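# Feed a leather strip along the fence through the knives

## Task

Place the leather strip on the table so it lies along the guide fence. Then push its leading end into the rotating knives without the hands ever touching the knives, and keep pushing until the strip has passed straight through the gap between the knives and the roller and rests on the table beyond, still aligned with the fence.

## Robot and tools

Robot: two arms, left_arm (left five-finger hand, on the +y side) and right_arm (right hand, on the -y side). Base poses in the scene frame: left_arm at (-0.045, +0.280, +0.048) m, quat_wxyz (+1.000, 0, 0, +0.015); right_arm at (+0.009, -0.367, +0.033) m, quat_wxyz (+1.000, 0, 0, -0.024). The scene frame has its origin at table height midway between the nominal bases, +z up and +x out over the table. A two-camera stand sits behind the arms. Loose objects can get an occasional brief shove from outside.

Frames: each arm's hand pose, targets and offsets use that arm's own base frame and axes; fixed cameras and the table use the scene frame. Rotations turn about the current Hand target position.

Hand point: a point 0.05 m in front of the palm and 0.15 m out from the wrist face. Its +z runs along the straight fingers (tips reach 0.06 to 0.07 m past it), +y points out of the palm, and +x runs across the palm away from the thumb on the right hand, toward the thumb on the left hand. Finger centre lines sit 0.06 m behind the point along -y. A wrist bracket on the little-finger side can strike things. Resting poses often end 1 to 3 cm (sometimes 5 cm) short of the command, usually low; this alone does not mean contact. The wrist is weak and the joints have play; small turns can shift the hand point noticeably.

A row is 28 numbers, each in [-1, 1], always for both arms: left_arm dx, dy, dz, rx, ry, rz; left hand little, ring, middle, index, thumb_bend, thumb_turn, force_limit, speed; then the same 14 for right_arm. Pose numbers are offsets (not poses) from that arm's Hand target at the start of the action or move, in its base axes; 1.0 equals 0.6 m or 180 degrees, and rx, ry, rz form one rotation vector. All zeros re-requests the current Hand target. Each commanded orientation is clipped to within 40 degrees of the measured one.

Hand numbers: fingers and thumb_bend +1 straight, -1 curled; thumb_turn +1 beside the palm, -1 opposite the fingers. force_limit maps -1..+1 to roughly 0..10 N fingertip force (0..15 N for the two thumb motors). speed rises from near zero at -1 to full at +0.48 and above. Use speed -0.94 or lower for a gentle grip. The thumb opposite the fingers closes on objects about 0.035 to 0.065 m thick; handles down to about 0.025 m. To keep a hand unchanged, resend its last executed eight numbers (or, if none yet, its hand_measured six plus hand_force_limit and hand_speed). To grip harder, raise force_limit and send a more-closed target; to loosen, send a more-open one.

execute_actions: actions is a list of actions, each up to 15 rows at 1/30 s per row; a short action repeats its last row. Every row is an offset from the action's start pose. cameras: list of names, ["all"], or []; images come back by default only with an empty actions list.

move: target is one row or a list of up to 15 rows, all offsets from the same starting Hand targets. speed in m/s (0.002 to 4.3, default 0.25; turning limit twice that in rad/s), one value or one per target. blend in m rounds corners (0 = stop at each). blocking=false returns after about 0.5 s while motion continues. Paths are straight, don't avoid obstacles, lag and overshoot more when fast, and stop after 10 s. Avoid paths passing near an arm's own base. Result adds a move: line with the ending (done, off_target, moving, held, fault) and limits (paced = pose clipped, held = steps withheld).

wait: seconds 0 to 10; a running move continues. stop: brakes a running move. zoom_image: camera (cam_high, cam_left_wrist, cam_right_wrist) and region [x0, y0, x1, y1] pixels, at most 504 by 504; images are 672x504. show_instructions: shows the reference pages. finished_scene: scene number 1 to 3; ends the scene irreversibly, and the goal must then hold with the robot idle.

Results: end_effector_position (m) and end_effector_quat_wxyz in the arm's base frame; Hand target is the last commanded pose after clipping; Joint positions, velocities and torques (torques include arm weight, have offsets; items 3 and 4 wrap at ±28 N m); hand_measured, hand_stopped_by (moving, target, force, stalled, fault), hand_load_n (positive pushes a finger open; a lost grip shows as load near 0). MOTOR HOT warns near 85 °C; at 100 °C the arm drops for 30 to 60 s. Holding loads, stretching out or pushing at unreachable poses heats motors.

Avoid: dropping the strip or releasing it while moving, letting anything leave the table, fast contact with fixed or heavy items, hard pushes, overloading fingers, any contact between the two hands, and touching the knives. An arm blocked by something keeps pressing; command it back past its hand point to relieve it. Joint ranges (rad): waist ±2.880, shoulder 0 to 3.142, elbow 0 to 3.019, wrist pitch -1.693 to 1.571, wrist yaw ±1.571, wrist roll ±2.094.

Each tool is called after "Call:" in YAML: its name, and indented under it one key for each argument.

Reference images:

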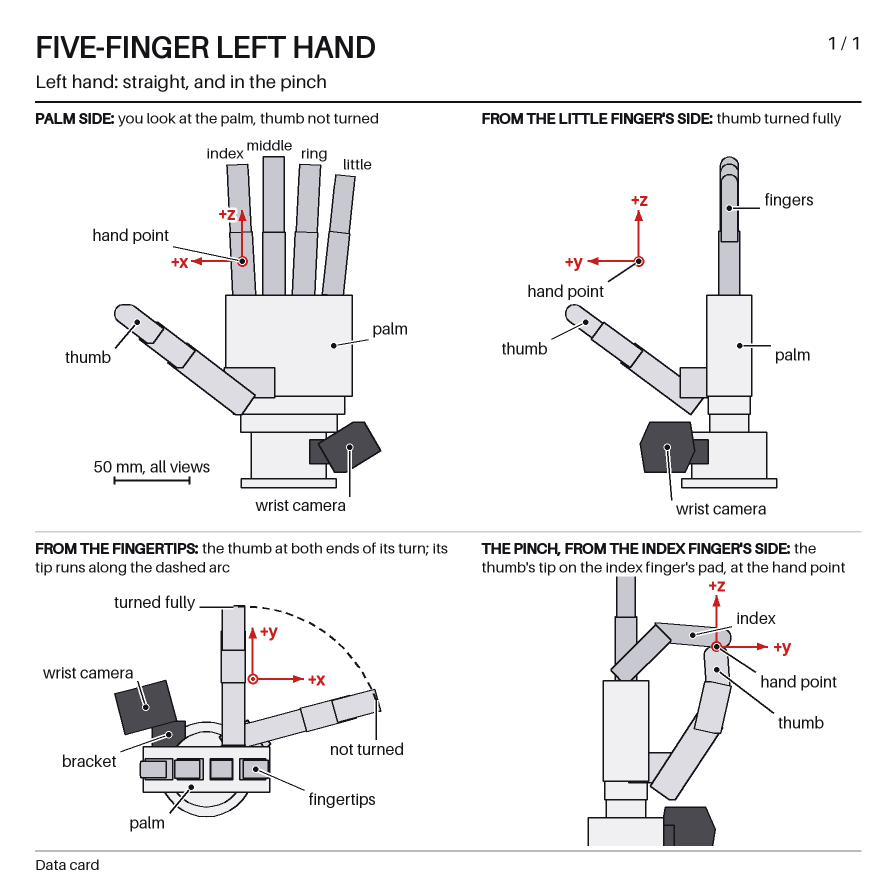

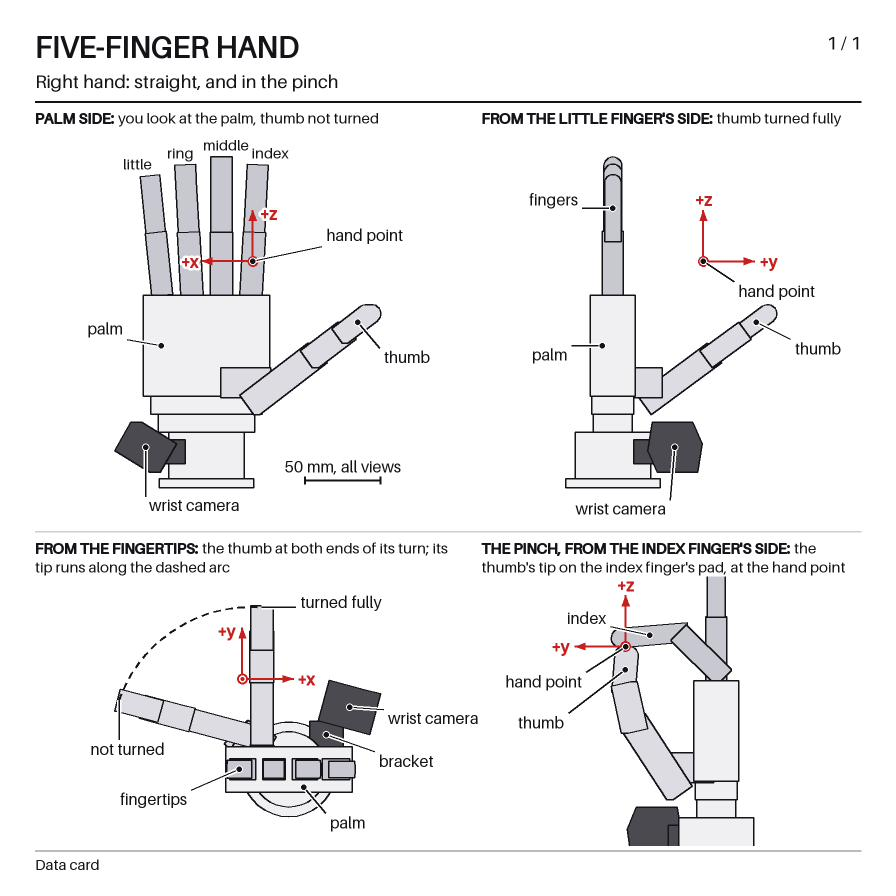

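## Session

Call:
execute_actions:
  actions: []

Call:
zoom_image:
  camera: "cam_high"
  region: [230, 0, 420, 172]

Call:
zoom_image:
  camera: "cam_left_wrist"
  region: [0, 50, 200, 260]

Scene clock: 0.00 s.
left_arm: end_effector_position=(+0.4310, +0.2987, +0.2371) hand_measured=(+1.000, +1.000, +1.000, +1.000, +1.000, +1.000) hand_load_n=(+0.0, +0.0, +0.0, +0.0, +0.0, +0.0) hand_stopped_by=(target, target, target, target, target, target) hand_force_limit=0.00 hand_speed=-0.80 end_effector_quat_wxyz=(+0.762, -0.531, +0.367, +0.053) | right_arm: end_effector_position=(+0.1804, -0.2104, +0.1446) hand_measured=(+1.000, +1.000, +1.000, +1.000, +1.000, +1.000) hand_load_n=(+0.0, +0.0, +0.0, +0.0, +0.0, +0.0) hand_stopped_by=(target, target, target, target, target, target) hand_force_limit=0.00 hand_speed=-0.80 end_effector_quat_wxyz=(+0.162, +0.804, -0.544, +0.178)
Joint positions: left_arm=[0.335 1.356 0.604 0.971 -0.689 0.814] | right_arm=[-0.508 0.961 0.74 -1.005 0.35 -0.951]
Joint velocities: within noise
Joint torques (N m): no reading
Heat: left arm: hottest shoulder 36 °C; right arm: hottest shoulder 33 °C.
Hand target: left_arm +0.4359, +0.3004, +0.2486; +0.769, -0.528, +0.357, +0.048 | right_arm +0.1875, -0.2143, +0.1538; +0.160, +0.801, -0.544, +0.190

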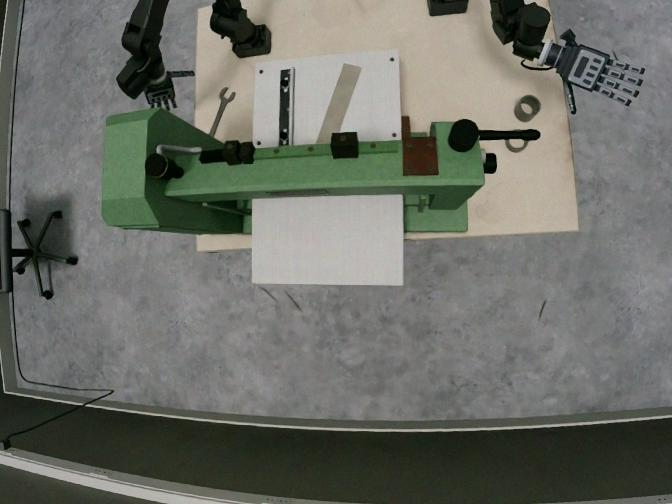

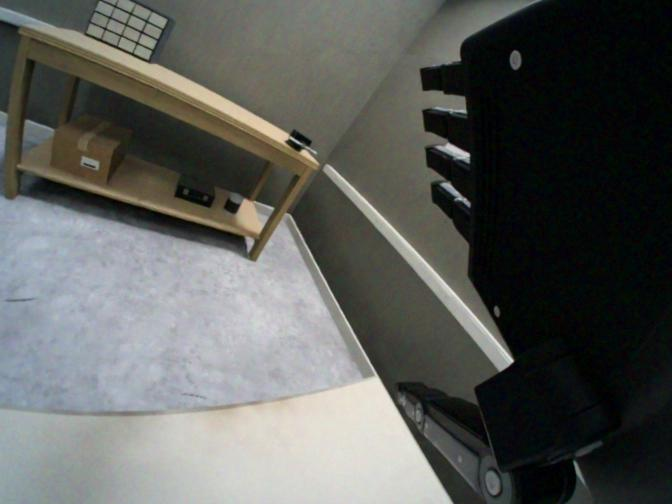

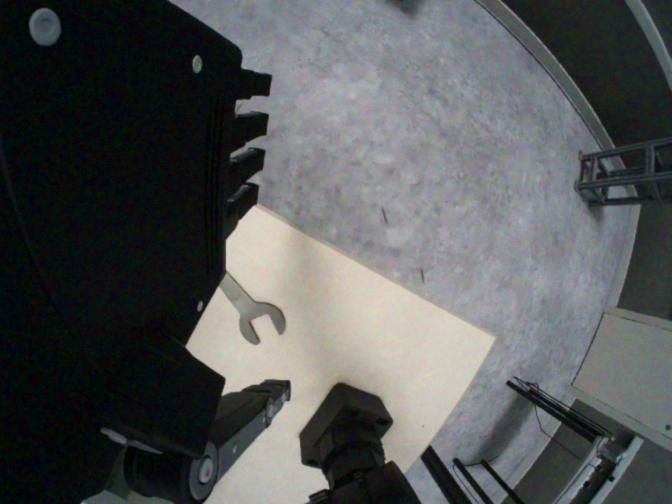

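Scaled by 2.653 from the camera's 672x504 image, which has a finer 960x720 frame.

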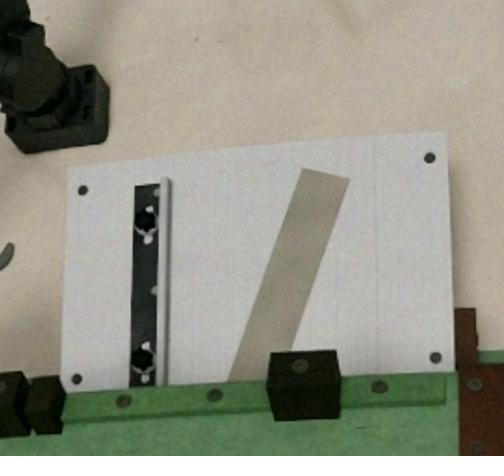

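Scaled by 2.400 from the camera's 672x504 image, which has a finer 960x720 frame.

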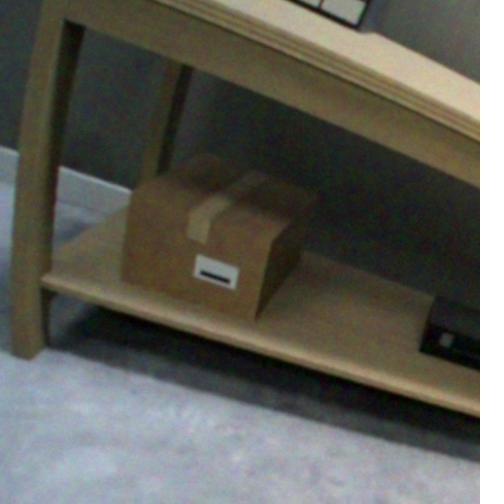

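Call:
move:
  target:
    - [0,0,0,0,0,0,1,1,1,1,1,1,0,-0.8,0,0,0.227,0,0,0,1,1,1,1,1,1,0,-0.2]
    - [0,0,0,0,0,0,1,1,1,1,1,1,0,-0.8,0.054,0.49,0.227,0.181,-0.0897,-0.0731,-0.9,-0.9,1,1,1,1,0,-0.2]
    - [0,0,0,0,0,0,1,1,1,1,1,1,0,-0.8,-0.0425,0.952,0.194,0.181,-0.0897,-0.0731,-0.9,-0.9,1,1,1,1,0,-0.2]
  speed: 0.2
  blend: [0.04,0.05,0]
  cameras: ["cam_high","cam_right_wrist"]

Call:
zoom_image:
  camera: "cam_high"
  region: [230, 0, 420, 172]

Scene clock: 43.80 s.
left_arm: end_effector_position=(+0.4310, +0.2987, +0.2371) hand_measured=(+1.000, +1.000, +1.000, +1.000, +1.000, +1.000) hand_load_n=(+0.0, +0.0, +0.0, +0.0, +0.0, +0.0) hand_stopped_by=(target, target, target, target, target, target) hand_force_limit=0.00 hand_speed=-0.80 end_effector_quat_wxyz=(+0.762, -0.531, +0.367, +0.053) | right_arm: end_effector_position=(+0.1553, +0.3400, +0.2502) hand_measured=(-0.900, -0.900, +1.000, +1.000, +1.000, +1.000) hand_load_n=(+0.0, +0.0, +0.0, +0.0, +0.0, +0.0) hand_stopped_by=(target, target, target, target, target, target) hand_force_limit=0.00 hand_speed=-0.20 end_effector_quat_wxyz=(-0.100, +0.721, -0.674, +0.127)
Joint positions: left_arm=[0.335 1.356 0.604 0.971 -0.689 0.814] | right_arm=[1.127 1.241 1.286 -1.499 0.304 1.041]
Joint torques (N m): left_arm=[1.38 -8.47 6.42 1.46 0.07 0.09] | right_arm=[1.26 -6.24 10.88 0.85 0.45 0.25]
Heat: left arm: hottest shoulder 38 °C; right arm: hottest elbow 40 °C.
Hand target: left_arm +0.4359, +0.3004, +0.2486; +0.769, -0.528, +0.357, +0.048 | right_arm +0.1620, +0.3569, +0.2702; -0.126, +0.713, -0.679, +0.121
Off the commanded pose: left_arm 0.013 m, 1 deg | right_arm 0.027 m, 3 deg.
move: off_target (left_arm, right_arm); blend cut to 0 m at target 2; target 2's new numbers were sent with right_arm's hand 0.019 m and 3 deg from that target
Images, in order (width x height): cam_high 672x504, cam_right_wrist 672x504.

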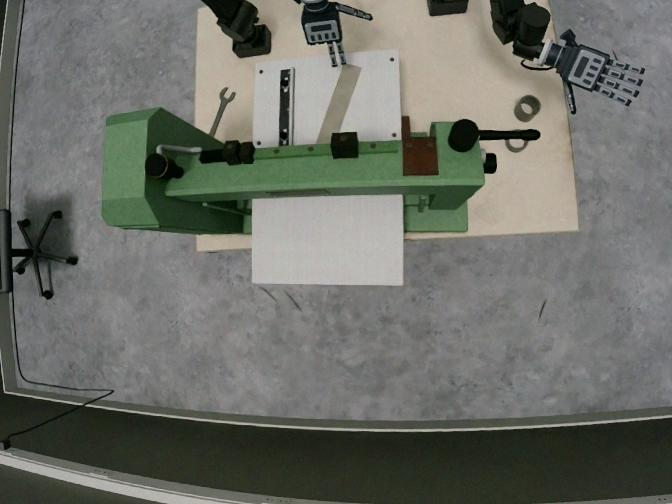

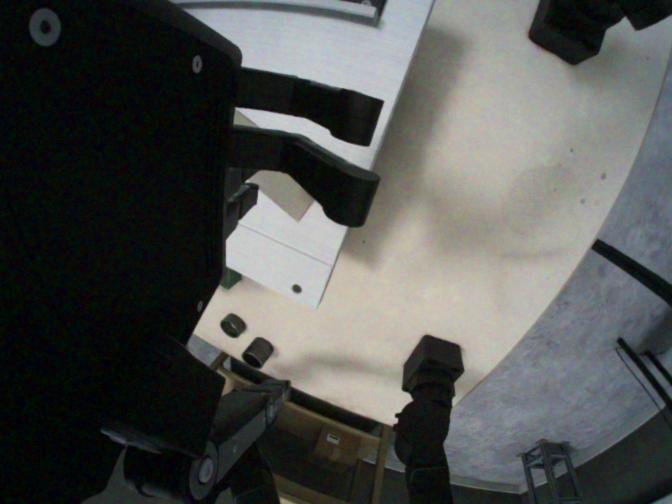

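Scaled by 2.653 from the camera's 672x504 image, which has a finer 960x720 frame.

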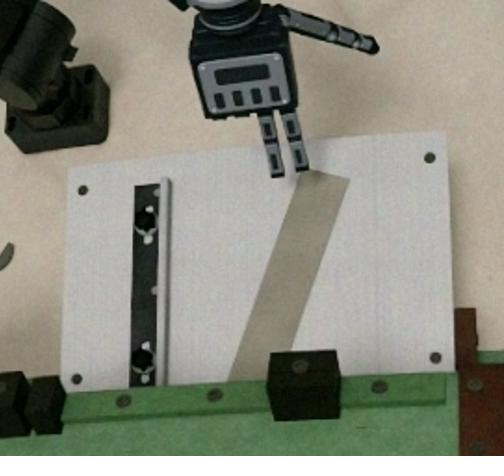

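Call:
move:
  target:
    - [0,0,0,0,0,0,1,1,1,1,1,1,0,-0.8,0.01,0.025,-0.085,0,0,0,-0.9,-0.9,1,1,1,1,0,-0.2]
    - [0,0,0,0,0,0,1,1,1,1,1,1,0,-0.8,0.01,0.022,-0.167,0,0,0,-0.9,-0.9,1,1,1,1,0,-0.2]
  speed: 0.1
  cameras: ["cam_high","cam_right_wrist"]

Call:
zoom_image:
  camera: "cam_high"
  region: [230, 0, 420, 172]

Scene clock: 52.20 s.
left_arm: end_effector_position=(+0.4310, +0.2987, +0.2371) hand_measured=(+1.000, +1.000, +1.000, +1.000, +1.000, +1.000) hand_load_n=(+0.0, +0.0, +0.0, +0.0, +0.0, +0.0) hand_stopped_by=(target, target, target, target, target, target) hand_force_limit=0.00 hand_speed=-0.80 end_effector_quat_wxyz=(+0.762, -0.531, +0.367, +0.053) | right_arm: end_effector_position=(+0.1681, +0.3672, +0.1893) hand_measured=(-0.900, -0.900, +1.000, +1.000, +1.000, +1.000) hand_load_n=(+0.0, +0.5, -0.5, +0.0, +0.0, +0.0) hand_stopped_by=(target, target, target, target, target, target) hand_force_limit=0.00 hand_speed=-0.20 end_effector_quat_wxyz=(-0.134, +0.715, -0.676, +0.119)
Joint positions: left_arm=[0.335 1.356 0.604 0.971 -0.689 0.814] | right_arm=[1.13 1.274 1.148 -1.257 0.31 1.044]
Joint torques (N m): left_arm=[1.2 -8.41 6.57 1.55 0.11 0.09] | right_arm=[1.08 -5.66 5.35 1.91 0.24 0.22]
Heat: left arm: hottest shoulder 38 °C; right arm: hottest elbow 40 °C.
Hand target: left_arm +0.4359, +0.3004, +0.2486; +0.769, -0.528, +0.357, +0.048 | right_arm +0.1680, +0.3701, +0.1699; -0.126, +0.713, -0.679, +0.121
Off the commanded pose: left_arm 0.013 m, 1 deg | right_arm 0.019 m, 1 deg.
move: off_target (left_arm, right_arm)
Images, in order (width x height): cam_high 672x504, cam_right_wrist 672x504.

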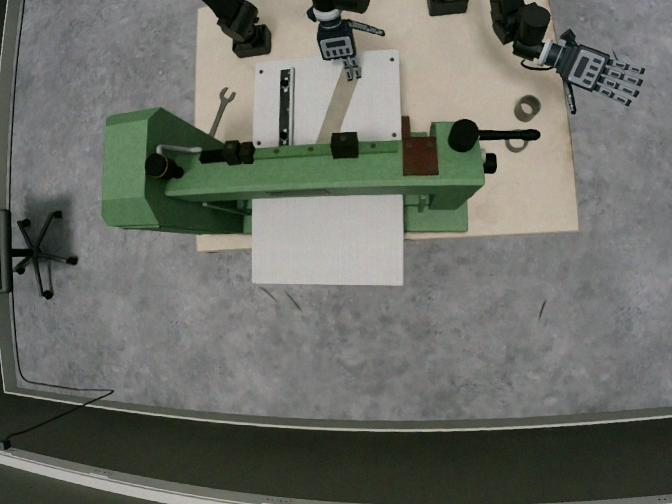

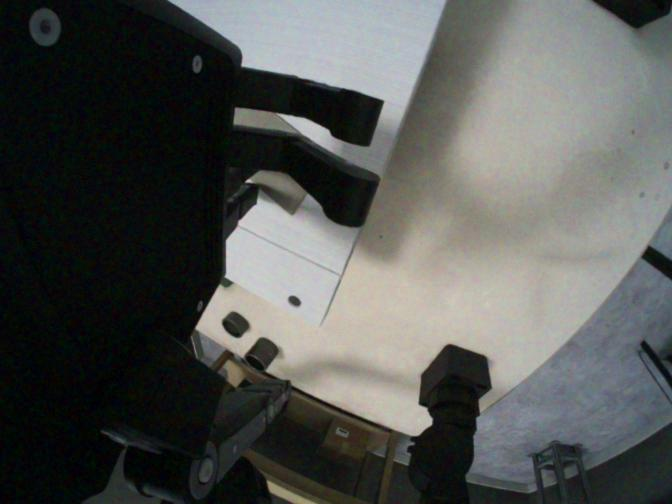

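Scaled by 2.653 from the camera's 672x504 image, which has a finer 960x720 frame.

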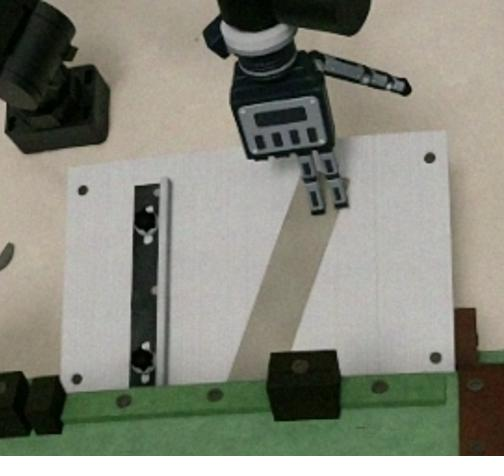

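Call:
move:
  target: [0,0,0,0,0,0,1,1,1,1,1,1,0,-0.8,0.004,-0.115,-0.003,0,0,0,-0.9,-0.9,1,1,1,1,0,-0.2]
  speed: 0.07
  cameras: ["cam_high","cam_right_wrist"]

Call:
zoom_image:
  camera: "cam_high"
  region: [230, 0, 420, 172]

Scene clock: 58.53 s.
left_arm: end_effector_position=(+0.4310, +0.2987, +0.2371) hand_measured=(+1.000, +1.000, +1.000, +1.000, +1.000, +1.000) hand_load_n=(+0.0, +0.0, +0.0, +0.0, +0.0, +0.0) hand_stopped_by=(target, target, target, target, target, target) hand_force_limit=0.00 hand_speed=-0.80 end_effector_quat_wxyz=(+0.762, -0.531, +0.367, +0.053) | right_arm: end_effector_position=(+0.1719, +0.3156, +0.1869) hand_measured=(-0.900, -0.900, +1.000, +1.000, +1.000, +1.000) hand_load_n=(+0.0, +0.0, +0.0, +0.0, +0.0, +0.0) hand_stopped_by=(target, target, target, target, target, target) hand_force_limit=0.00 hand_speed=-0.20 end_effector_quat_wxyz=(-0.152, +0.708, -0.681, +0.113)
Joint positions: left_arm=[0.335 1.356 0.604 0.971 -0.689 0.814] | right_arm=[1.05 1.122 1.013 -1.212 0.291 0.973]
Joint torques (N m): left_arm=[1.44 -8.18 6.45 1.46 0.13 0.12] | right_arm=[-0.44 -4.66 5.01 0.59 0.2 -0.1]
Heat: left arm: hottest shoulder 38 °C; right arm: hottest elbow 39 °C.
Hand target: left_arm +0.4359, +0.3004, +0.2486; +0.769, -0.528, +0.357, +0.048 | right_arm +0.1705, +0.3011, +0.1681; -0.126, +0.713, -0.679, +0.121
Off the commanded pose: left_arm 0.013 m, 1 deg | right_arm 0.024 m, 3 deg.
move: off_target (left_arm, right_arm)
Images, in order (width x height): cam_high 672x504, cam_right_wrist 672x504.

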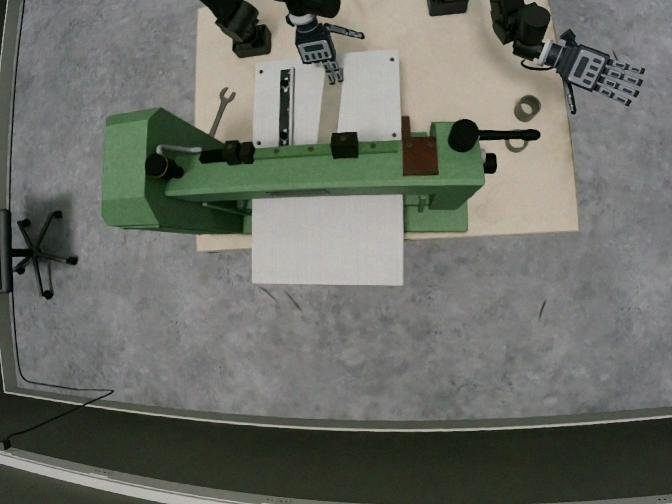

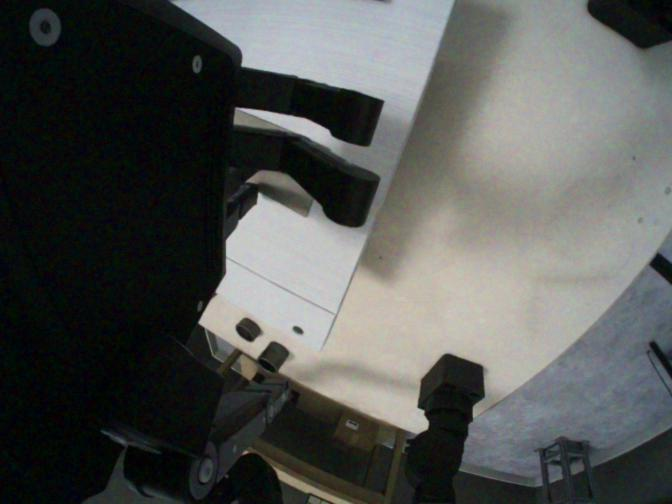

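Scaled by 2.653 from the camera's 672x504 image, which has a finer 960x720 frame.

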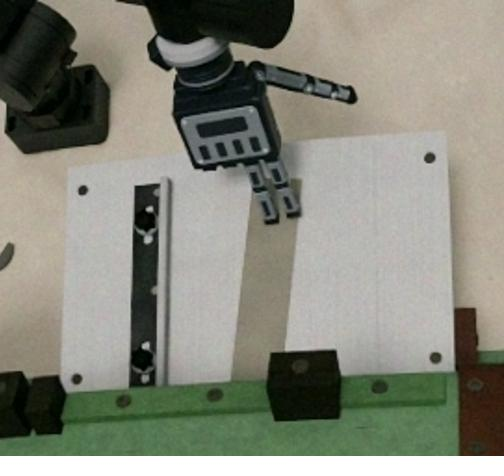

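Call:
move:
  target: [0,0,0,0,0,0,1,1,1,1,1,1,0,-0.8,0.001,-0.033,0,0,0,0,-0.9,-0.9,1,1,1,1,0,-0.2]
  speed: 0.07
  cameras: ["cam_high","cam_right_wrist"]

Call:
zoom_image:
  camera: "cam_high"
  region: [270, 50, 370, 160]

Scene clock: 65.40 s.
left_arm: end_effector_position=(+0.4310, +0.2987, +0.2371) hand_measured=(+1.000, +1.000, +1.000, +1.000, +1.000, +1.000) hand_load_n=(+0.0, +0.0, +0.0, +0.0, +0.0, +0.0) hand_stopped_by=(target, target, target, target, target, target) hand_force_limit=0.00 hand_speed=-0.80 end_effector_quat_wxyz=(+0.762, -0.531, +0.367, +0.053) | right_arm: end_effector_position=(+0.1736, +0.2961, +0.1864) hand_measured=(-0.900, -0.900, +1.000, +1.000, +1.000, +1.000) hand_load_n=(+0.0, +0.5, +0.0, +0.0, +0.0, +0.0) hand_stopped_by=(target, target, target, target, target, target) hand_force_limit=0.00 hand_speed=-0.20 end_effector_quat_wxyz=(-0.153, +0.707, -0.681, +0.113)
Joint positions: left_arm=[0.335 1.356 0.604 0.971 -0.689 0.814] | right_arm=[1.014 1.074 0.977 -1.212 0.284 0.937]
Joint torques (N m): left_arm=[1.26 -7.65 6.64 1.52 0.08 0.11] | right_arm=[-0.38 -4.07 5.08 0.49 0.2 -0.16]
Heat: left arm: hottest elbow 39 °C; right arm: hottest elbow 39 °C.
Hand target: left_arm +0.4359, +0.3004, +0.2486; +0.769, -0.528, +0.357, +0.048 | right_arm +0.1710, +0.2813, +0.1681; -0.126, +0.713, -0.679, +0.121
Off the commanded pose: left_arm 0.013 m, 1 deg | right_arm 0.024 m, 3 deg.
move: off_target (left_arm, right_arm)
Images, in order (width x height): cam_high 672x504, cam_right_wrist 672x504.

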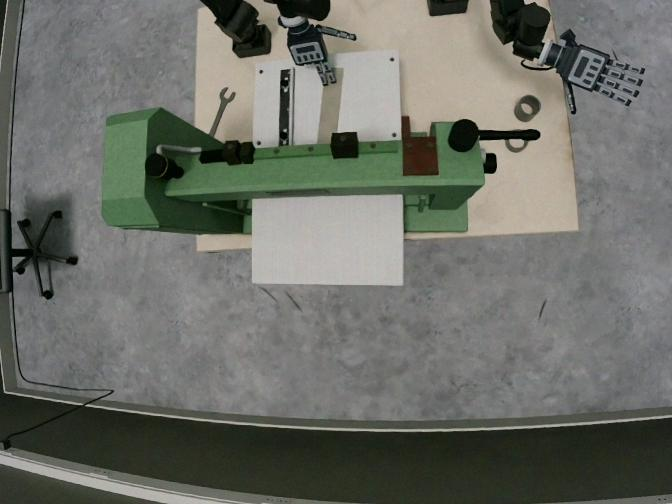

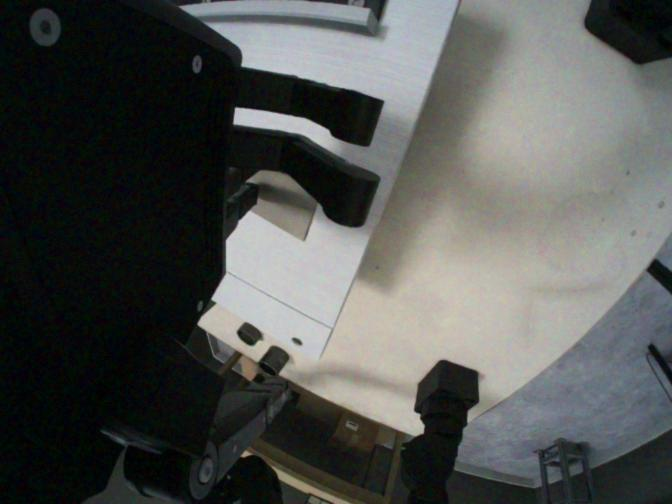

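Scaled by 4.582 from the camera's 672x504 image, which has a finer 960x720 frame.

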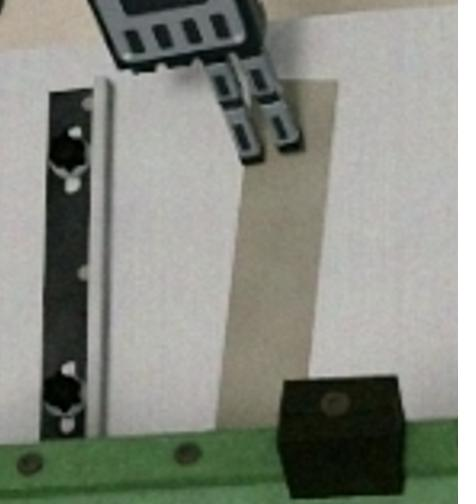

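Call:
move:
  target:
    - [0,0,0,0,0,0,1,1,1,1,1,1,0,-0.8,0,0.0,0.1,0,0,0,-0.9,-0.9,1,1,1,1,0,-0.2]
    - [0,0,0,0,0,0,1,1,1,1,1,1,0,-0.8,0,0.075,0.1,0,0,0,-0.9,-0.9,1,1,1,1,0,-0.2]
    - [0,0,0,0,0,0,1,1,1,1,1,1,0,-0.8,0,0.075,0,0,0,0,-0.9,-0.9,1,1,1,1,0,-0.2]
    - [0,0,0,0,0,0,1,1,1,1,1,1,0,-0.8,0.002,0.014,0,0,0,0,-0.9,-0.9,1,1,1,1,0,-0.2]
  speed: 0.08
  cameras: ["cam_high","cam_right_wrist"]

Call:
zoom_image:
  camera: "cam_high"
  region: [270, 50, 370, 160]

Scene clock: 88.17 s.
left_arm: end_effector_position=(+0.4310, +0.2987, +0.2371) hand_measured=(+1.000, +1.000, +1.000, +1.000, +1.000, +1.000) hand_load_n=(+0.0, +0.0, +0.0, +0.0, +0.0, +0.0) hand_stopped_by=(target, target, target, target, target, target) hand_force_limit=0.00 hand_speed=-0.80 end_effector_quat_wxyz=(+0.762, -0.531, +0.367, +0.053) | right_arm: end_effector_position=(+0.1732, +0.3038, +0.1869) hand_measured=(-0.900, -0.900, +1.000, +1.000, +1.000, +1.000) hand_load_n=(+0.0, +0.0, +0.0, +0.0, +0.0, +0.0) hand_stopped_by=(target, target, target, target, target, target) hand_force_limit=0.00 hand_speed=-0.20 end_effector_quat_wxyz=(-0.152, +0.708, -0.680, +0.113)
Joint positions: left_arm=[0.335 1.356 0.604 0.971 -0.689 0.814] | right_arm=[1.027 1.095 0.994 -1.214 0.285 0.949]
Joint torques (N m): left_arm=[1.2 -7.88 6.61 1.46 0.09 0.11] | right_arm=[-0.5 -4.31 5.03 0.66 0.25 -0.16]
Heat: left arm: hottest elbow 39 °C; right arm: hottest elbow 38 °C.
Hand target: left_arm +0.4359, +0.3004, +0.2486; +0.769, -0.528, +0.357, +0.048 | right_arm +0.1723, +0.2897, +0.1682; -0.126, +0.713, -0.679, +0.121
Off the commanded pose: left_arm 0.013 m, 1 deg | right_arm 0.023 m, 3 deg.
move: off_target (left_arm, right_arm)
Images, in order (width x height): cam_high 672x504, cam_right_wrist 672x504.

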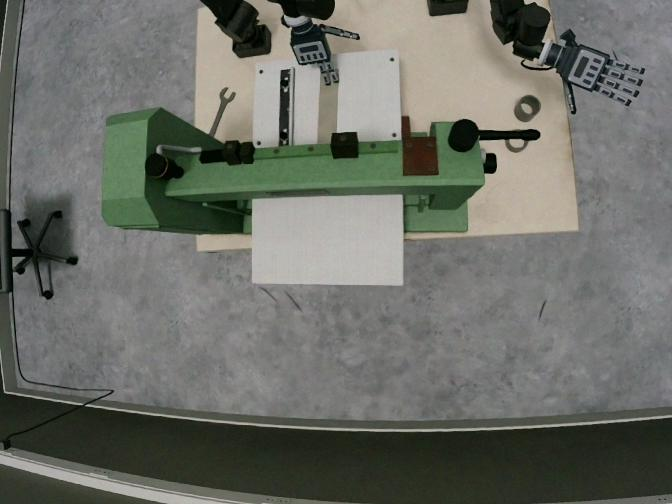

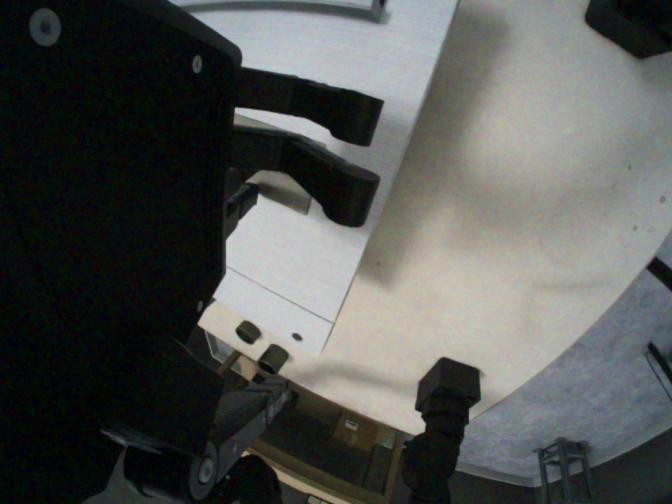

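Scaled by 4.582 from the camera's 672x504 image, which has a finer 960x720 frame.

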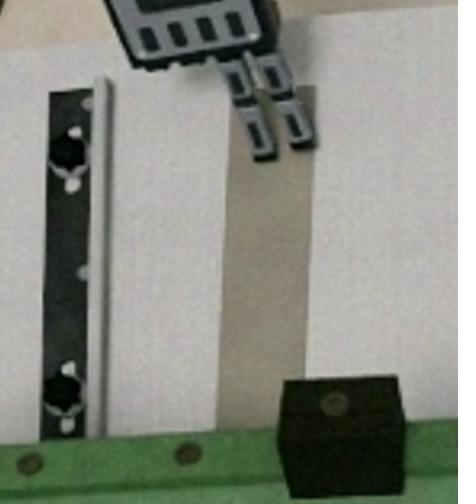

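Call:
move:
  target:
    - [0,0,0,0,0,0,1,1,1,1,1,1,0,-0.8,0,0.0,0.1,0,0,0,-0.9,-0.9,1,1,1,1,0,-0.2]
    - [0,0,0,0,0,0,1,1,1,1,1,1,0,-0.8,0.092,0.025,0.1,0,0,0,-0.9,-0.9,1,1,1,1,0,-0.2]
    - [0,0,0,0,0,0,1,1,1,1,1,1,0,-0.8,0.092,0.025,-0.002,0,0,0,-0.9,-0.9,1,1,1,1,0,-0.2]
    - [0,0,0,0,0,0,1,1,1,1,1,1,0,-0.8,0.095,-0.096,-0.002,0,0,0,-0.9,-0.9,1,1,1,1,0,-0.2]
  speed: 0.08
  cameras: ["cam_high","cam_right_wrist"]

Call:
zoom_image:
  camera: "cam_high"
  region: [270, 50, 370, 160]

Scene clock: 109.70 s.
left_arm: end_effector_position=(+0.4310, +0.2987, +0.2371) hand_measured=(+1.000, +1.000, +1.000, +1.000, +1.000, +1.000) hand_load_n=(+0.0, +0.0, +0.0, +0.0, +0.0, +0.0) hand_stopped_by=(target, target, target, target, target, target) hand_force_limit=0.00 hand_speed=-0.80 end_effector_quat_wxyz=(+0.762, -0.531, +0.367, +0.053) | right_arm: end_effector_position=(+0.2330, +0.2452, +0.1848) hand_measured=(-0.900, -0.900, +1.000, +1.000, +1.000, +1.000) hand_load_n=(+0.0, +0.0, +0.0, +0.0, +0.0, +0.0) hand_stopped_by=(target, target, target, target, target, target) hand_force_limit=0.00 hand_speed=-0.20 end_effector_quat_wxyz=(-0.152, +0.709, -0.679, +0.118)
Joint positions: left_arm=[0.335 1.356 0.604 0.971 -0.689 0.814] | right_arm=[0.758 1.06 0.961 -1.15 0.219 0.68]
Joint torques (N m): left_arm=[1.32 -8.18 6.58 1.5 0.1 0.11] | right_arm=[-0.44 -3.9 5.24 0.72 0.3 -0.14]
Heat: left arm: hottest elbow 40 °C; right arm: hottest elbow 38 °C.
Hand target: left_arm +0.4359, +0.3004, +0.2486; +0.769, -0.528, +0.357, +0.048 | right_arm +0.2293, +0.2322, +0.1671; -0.126, +0.713, -0.679, +0.121
Off the commanded pose: left_arm 0.013 m, 1 deg | right_arm 0.022 m, 3 deg.
move: off_target (left_arm, right_arm)
Images, in order (width x height): cam_high 672x504, cam_right_wrist 672x504.

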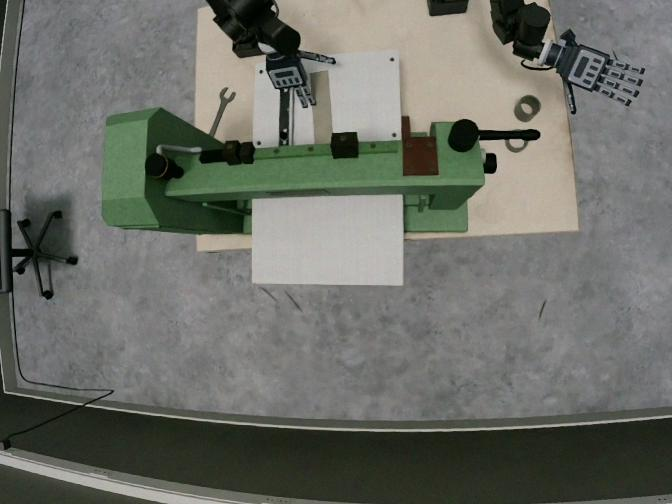

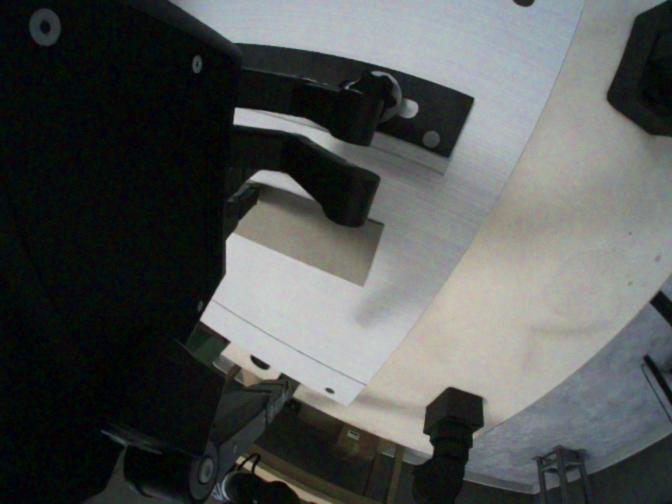

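Scaled by 4.582 from the camera's 672x504 image, which has a finer 960x720 frame.

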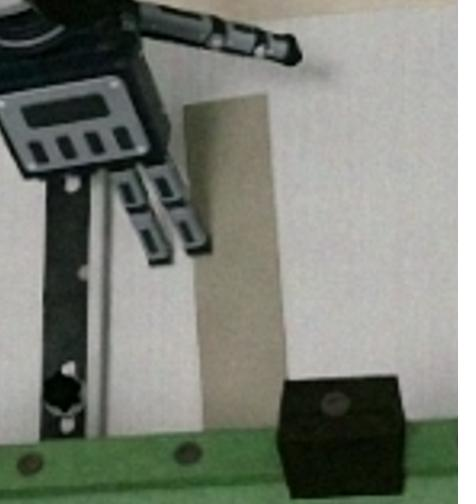

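Call:
move:
  target:
    - [0,0,0,0,0,0,1,1,1,1,1,1,0,-0.8,0,0.0,0.1,0,0,0,-0.9,-0.9,1,1,1,1,0,-0.2]
    - [0,0,0,0,0,0,1,1,1,1,1,1,0,-0.8,0.085,0.086,0.1,0,0,0,-0.9,-0.9,1,1,1,1,0,-0.2]
    - [0,0,0,0,0,0,1,1,1,1,1,1,0,-0.8,0.085,0.086,-0.002,0,0,0,-0.9,-0.9,1,1,1,1,0,-0.2]
    - [0,0,0,0,0,0,1,1,1,1,1,1,0,-0.8,0.073,0.003,-0.002,0,0,0,-0.9,-0.9,1,1,1,1,0,-0.2]
  speed: 0.08
  cameras: ["cam_high","cam_right_wrist"]

Call:
zoom_image:
  camera: "cam_high"
  region: [270, 50, 370, 160]

Scene clock: 131.27 s.
left_arm: end_effector_position=(+0.4310, +0.2987, +0.2371) hand_measured=(+1.000, +1.000, +1.000, +1.000, +1.000, +1.000) hand_load_n=(+0.0, +0.0, +0.0, +0.0, +0.0, +0.0) hand_stopped_by=(target, target, target, target, target, target) hand_force_limit=0.00 hand_speed=-0.80 end_effector_quat_wxyz=(+0.762, -0.531, +0.367, +0.053) | right_arm: end_effector_position=(+0.2781, +0.2484, +0.1855) hand_measured=(-0.900, -0.900, +1.000, +1.000, +1.000, +1.000) hand_load_n=(+0.0, +0.5, +0.5, +0.0, +0.0, +0.0) hand_stopped_by=(target, target, target, target, target, target) hand_force_limit=0.00 hand_speed=-0.20 end_effector_quat_wxyz=(-0.154, +0.709, -0.678, +0.120)
Joint positions: left_arm=[0.335 1.356 0.604 0.971 -0.689 0.814] | right_arm=[0.675 1.155 1.029 -1.102 0.195 0.597]
Joint torques (N m): left_arm=[1.14 -7.88 6.39 1.54 0.11 0.12] | right_arm=[-0.56 -5.13 5.09 0.76 0.29 -0.14]
Heat: left arm: hottest elbow 40 °C; right arm: hottest elbow 37 °C.
Hand target: left_arm +0.4359, +0.3004, +0.2486; +0.769, -0.528, +0.357, +0.048 | right_arm +0.2730, +0.2339, +0.1658; -0.126, +0.713, -0.679, +0.121
Off the commanded pose: left_arm 0.013 m, 1 deg | right_arm 0.025 m, 3 deg.
move: off_target (left_arm, right_arm)
Images, in order (width x height): cam_high 672x504, cam_right_wrist 672x504.

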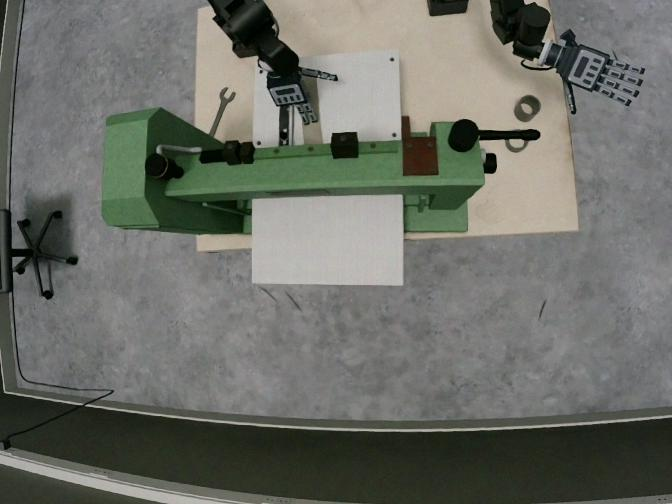

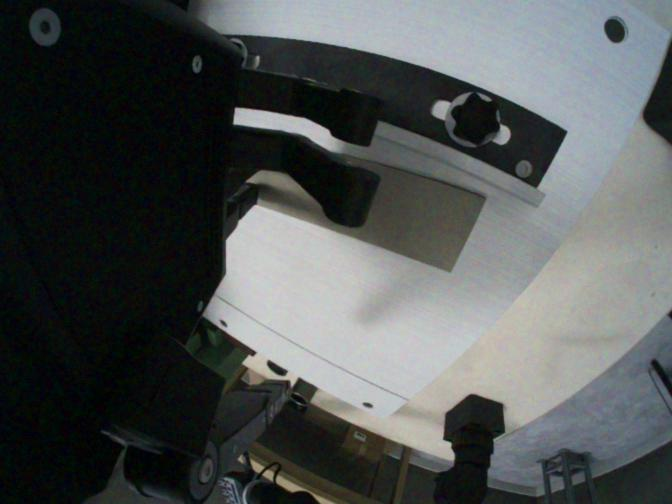

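Scaled by 4.582 from the camera's 672x504 image, which has a finer 960x720 frame.

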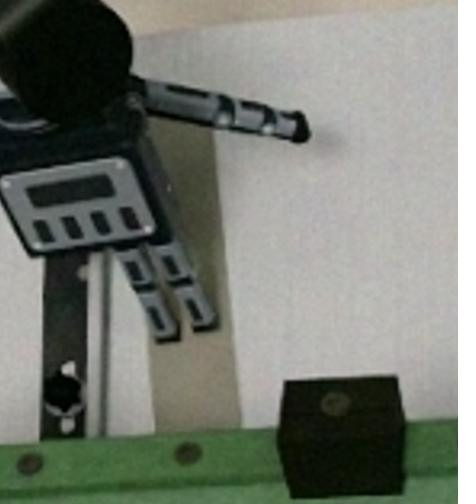

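Call:
move:
  target: [0,0,0,0,0,0,1,1,1,1,1,1,0,-0.8,0,0,0,0,0,-0.045,-0.9,-0.9,1,1,1,1,0,-0.2]
  speed: 0.08
  cameras: ["cam_high","cam_right_wrist"]

Call:
zoom_image:
  camera: "cam_high"
  region: [270, 50, 370, 160]

Scene clock: 158.37 s.
left_arm: end_effector_position=(+0.4310, +0.2987, +0.2371) hand_measured=(+1.000, +1.000, +1.000, +1.000, +1.000, +1.000) hand_load_n=(+0.0, +0.0, +0.0, +0.0, +0.0, +0.0) hand_stopped_by=(target, target, target, target, target, target) hand_force_limit=0.00 hand_speed=-0.80 end_effector_quat_wxyz=(+0.762, -0.531, +0.367, +0.053) | right_arm: end_effector_position=(+0.2829, +0.2484, +0.1860) hand_measured=(-0.900, -0.900, +1.000, +1.000, +1.000, +1.000) hand_load_n=(-0.5, +0.0, +0.5, +0.0, +0.0, +0.0) hand_stopped_by=(target, target, target, target, target, target) hand_force_limit=0.00 hand_speed=-0.20 end_effector_quat_wxyz=(-0.153, +0.666, -0.719, +0.126)
Joint positions: left_arm=[0.335 1.356 0.604 0.971 -0.689 0.814] | right_arm=[0.675 1.155 1.029 -1.114 0.226 0.714]
Joint torques (N m): left_arm=[1.26 -8.47 6.61 1.39 0.1 0.11] | right_arm=[0.38 -5.07 5.19 -0.08 0.8 0.22]
Heat: left arm: hottest elbow 41 °C; right arm: hottest elbow 36 °C.
Hand target: left_arm +0.4359, +0.3004, +0.2486; +0.769, -0.528, +0.357, +0.048 | right_arm +0.2731, +0.2339, +0.1658; -0.117, +0.663, -0.728, +0.129
Off the commanded pose: left_arm 0.013 m, 1 deg | right_arm 0.027 m, 4 deg.
move: off_target (left_arm, right_arm)
Images, in order (width x height): cam_high 672x504, cam_right_wrist 672x504.

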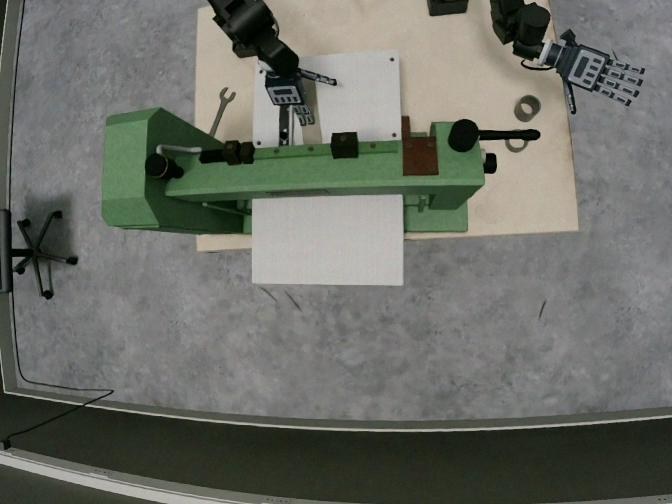

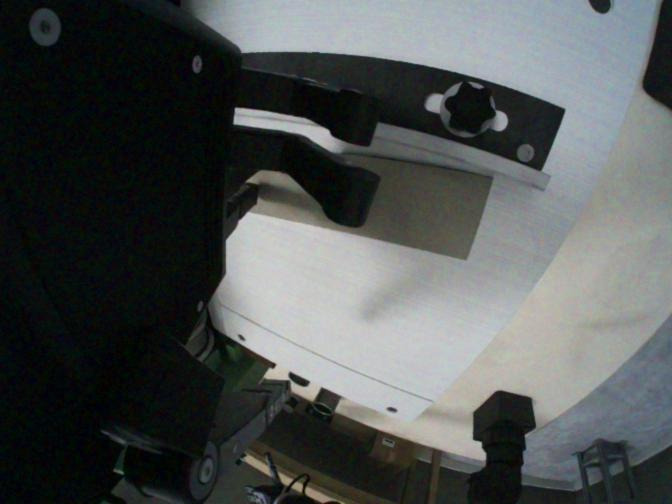

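Scaled by 4.582 from the camera's 672x504 image, which has a finer 960x720 frame.

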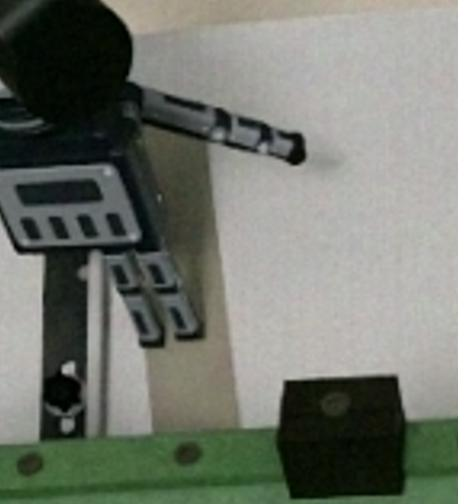

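Call:
move:
  target:
    - [0,0,0,0,0,0,1,1,1,1,1,1,0,-0.8,0,0.0,0.1,0,0,0,-0.9,-0.9,1,1,1,1,0,-0.2]
    - [0,0,0,0,0,0,1,1,1,1,1,1,0,-0.8,0.0165,0.064,0.1,0,0,0,-0.9,-0.9,1,1,1,1,0,-0.2]
    - [0,0,0,0,0,0,1,1,1,1,1,1,0,-0.8,0.0165,0.064,-0.002,0,0,0,-0.9,-0.9,1,1,1,1,0,-0.2]
    - [0,0,0,0,0,0,1,1,1,1,1,1,0,-0.8,-0.03,0.064,-0.002,0,0,0,-0.9,-0.9,1,1,1,1,0,-0.2]
  speed: 0.08
  cameras: ["cam_high","cam_right_wrist"]

Call:
zoom_image:
  camera: "cam_high"
  region: [270, 50, 370, 160]

Scene clock: 177.10 s.
left_arm: end_effector_position=(+0.4310, +0.2987, +0.2371) hand_measured=(+1.000, +1.000, +1.000, +1.000, +1.000, +1.000) hand_load_n=(+0.0, +0.0, +0.0, +0.0, +0.0, +0.0) hand_stopped_by=(target, target, target, target, target, target) hand_force_limit=0.00 hand_speed=-0.80 end_effector_quat_wxyz=(+0.762, -0.531, +0.367, +0.053) | right_arm: end_effector_position=(+0.2706, +0.2743, +0.1844) hand_measured=(-0.900, -0.900, +1.000, +1.000, +1.000, +1.000) hand_load_n=(+0.0, +0.0, +0.5, +0.0, +0.0, +0.0) hand_stopped_by=(target, target, target, target, target, target) hand_force_limit=0.00 hand_speed=-0.20 end_effector_quat_wxyz=(+0.143, -0.656, +0.729, -0.136)
Joint positions: left_arm=[0.335 1.356 0.604 0.971 -0.689 0.814] | right_arm=[0.771 1.193 1.06 -1.153 0.282 0.835]
Joint torques (N m): left_arm=[0.73 -7.65 6.67 1.55 0.08 0.14] | right_arm=[2.14 -5.48 4.97 0.55 -0.27 0.27]
Heat: left arm: hottest elbow 41 °C; right arm: hottest elbow 36 °C.
Hand target: left_arm +0.4359, +0.3004, +0.2486; +0.769, -0.528, +0.357, +0.048 | right_arm +0.2551, +0.2723, +0.1646; +0.117, -0.663, +0.728, -0.129
Off the commanded pose: left_arm 0.013 m, 1 deg | right_arm 0.025 m, 3 deg.
move: off_target (left_arm, right_arm)
Images, in order (width x height): cam_high 672x504, cam_right_wrist 672x504.

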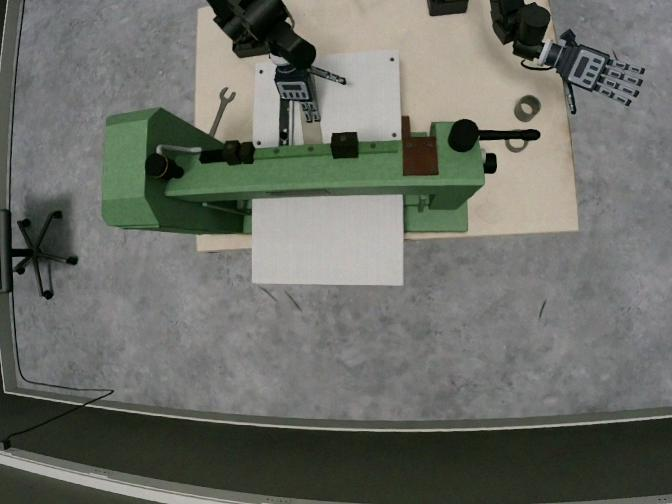

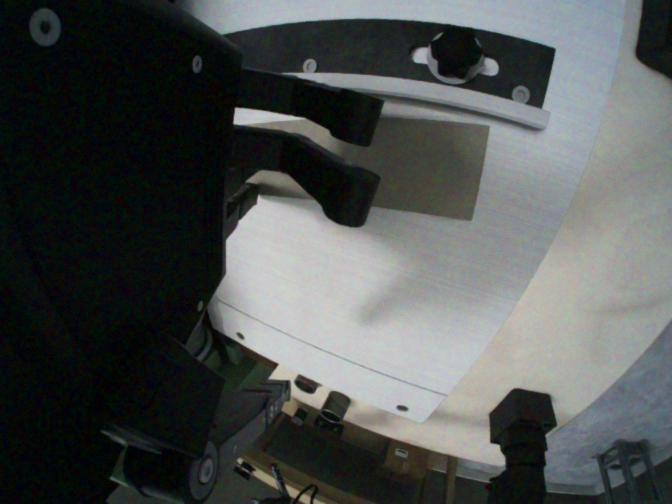

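Scaled by 4.582 from the camera's 672x504 image, which has a finer 960x720 frame.

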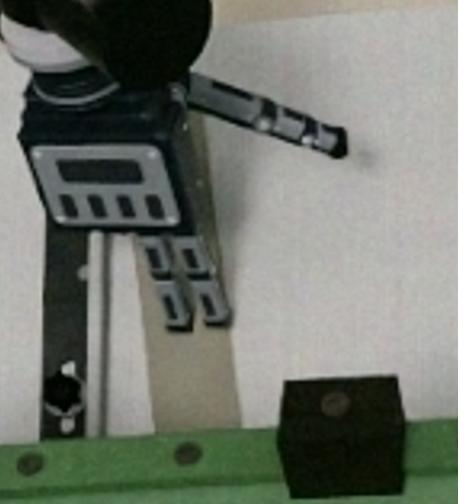

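Call:
move:
  target:
    - [0,0,0,0,0,0,1,1,1,1,1,1,0,-0.8,-0.02,0.0,0,0,0,0,-0.9,-0.9,1,1,1,1,0,-0.2]
    - [0,0,0,0,0,0,1,1,1,1,1,1,0,-0.8,-0.02,-0.06,0,0,0,0,-0.9,-0.9,1,1,1,1,0,-0.2]
  speed: 0.06
  cameras: ["cam_high","cam_right_wrist"]

Call:
zoom_image:
  camera: "cam_high"
  region: [270, 50, 370, 160]

Scene clock: 185.17 s.
left_arm: end_effector_position=(+0.4310, +0.2987, +0.2371) hand_measured=(+1.000, +1.000, +1.000, +1.000, +1.000, +1.000) hand_load_n=(+0.0, +0.0, +0.0, +0.0, +0.0, +0.0) hand_stopped_by=(target, target, target, target, target, target) hand_force_limit=0.00 hand_speed=-0.80 end_effector_quat_wxyz=(+0.762, -0.531, +0.367, +0.053) | right_arm: end_effector_position=(+0.2513, +0.2523, +0.1855) hand_measured=(-0.900, -0.900, +1.000, +1.000, +1.000, +1.000) hand_load_n=(+0.0, +0.0, +0.5, +0.0, +0.0, +0.0) hand_stopped_by=(target, target, target, target, target, target) hand_force_limit=0.00 hand_speed=-0.20 end_effector_quat_wxyz=(+0.151, -0.656, +0.728, -0.127)
Joint positions: left_arm=[0.335 1.356 0.604 0.971 -0.689 0.814] | right_arm=[0.75 1.099 0.988 -1.153 0.256 0.815]
Joint torques (N m): left_arm=[1.49 -8 6.61 1.5 0.08 0.14] | right_arm=[-0.38 -4.37 4.94 0.27 0.18 -0.15]
Heat: left arm: hottest elbow 41 °C; right arm: hottest elbow 36 °C.
Hand target: left_arm +0.4359, +0.3004, +0.2486; +0.769, -0.528, +0.357, +0.048 | right_arm +0.2431, +0.2363, +0.1646; +0.117, -0.663, +0.728, -0.129
Off the commanded pose: left_arm 0.013 m, 1 deg | right_arm 0.028 m, 4 deg.
move: off_target (left_arm, right_arm)
Images, in order (width x height): cam_high 672x504, cam_right_wrist 672x504.

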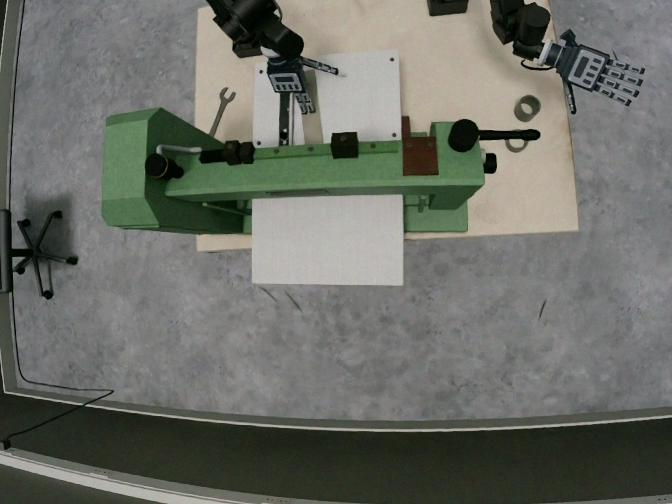

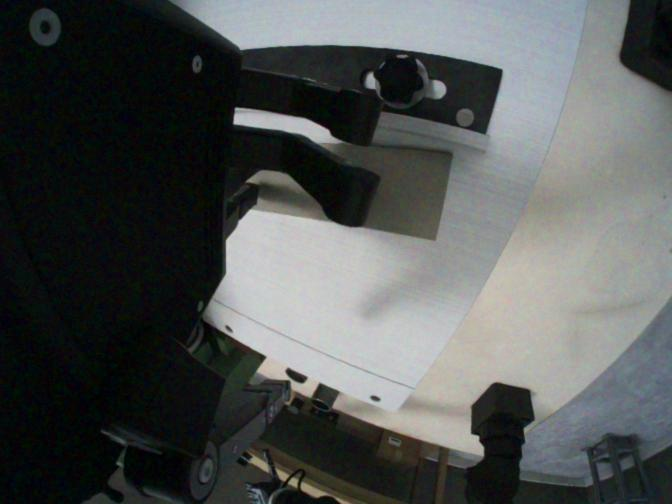

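Scaled by 4.582 from the camera's 672x504 image, which has a finer 960x720 frame.

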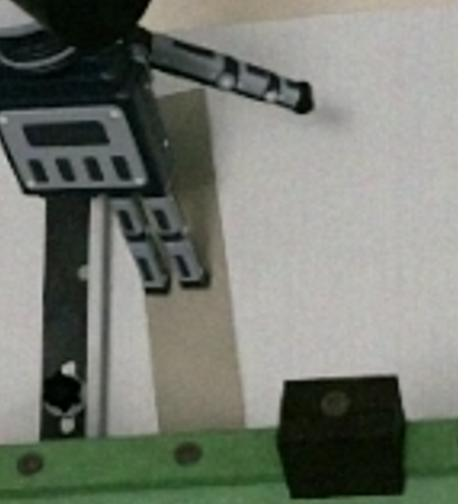

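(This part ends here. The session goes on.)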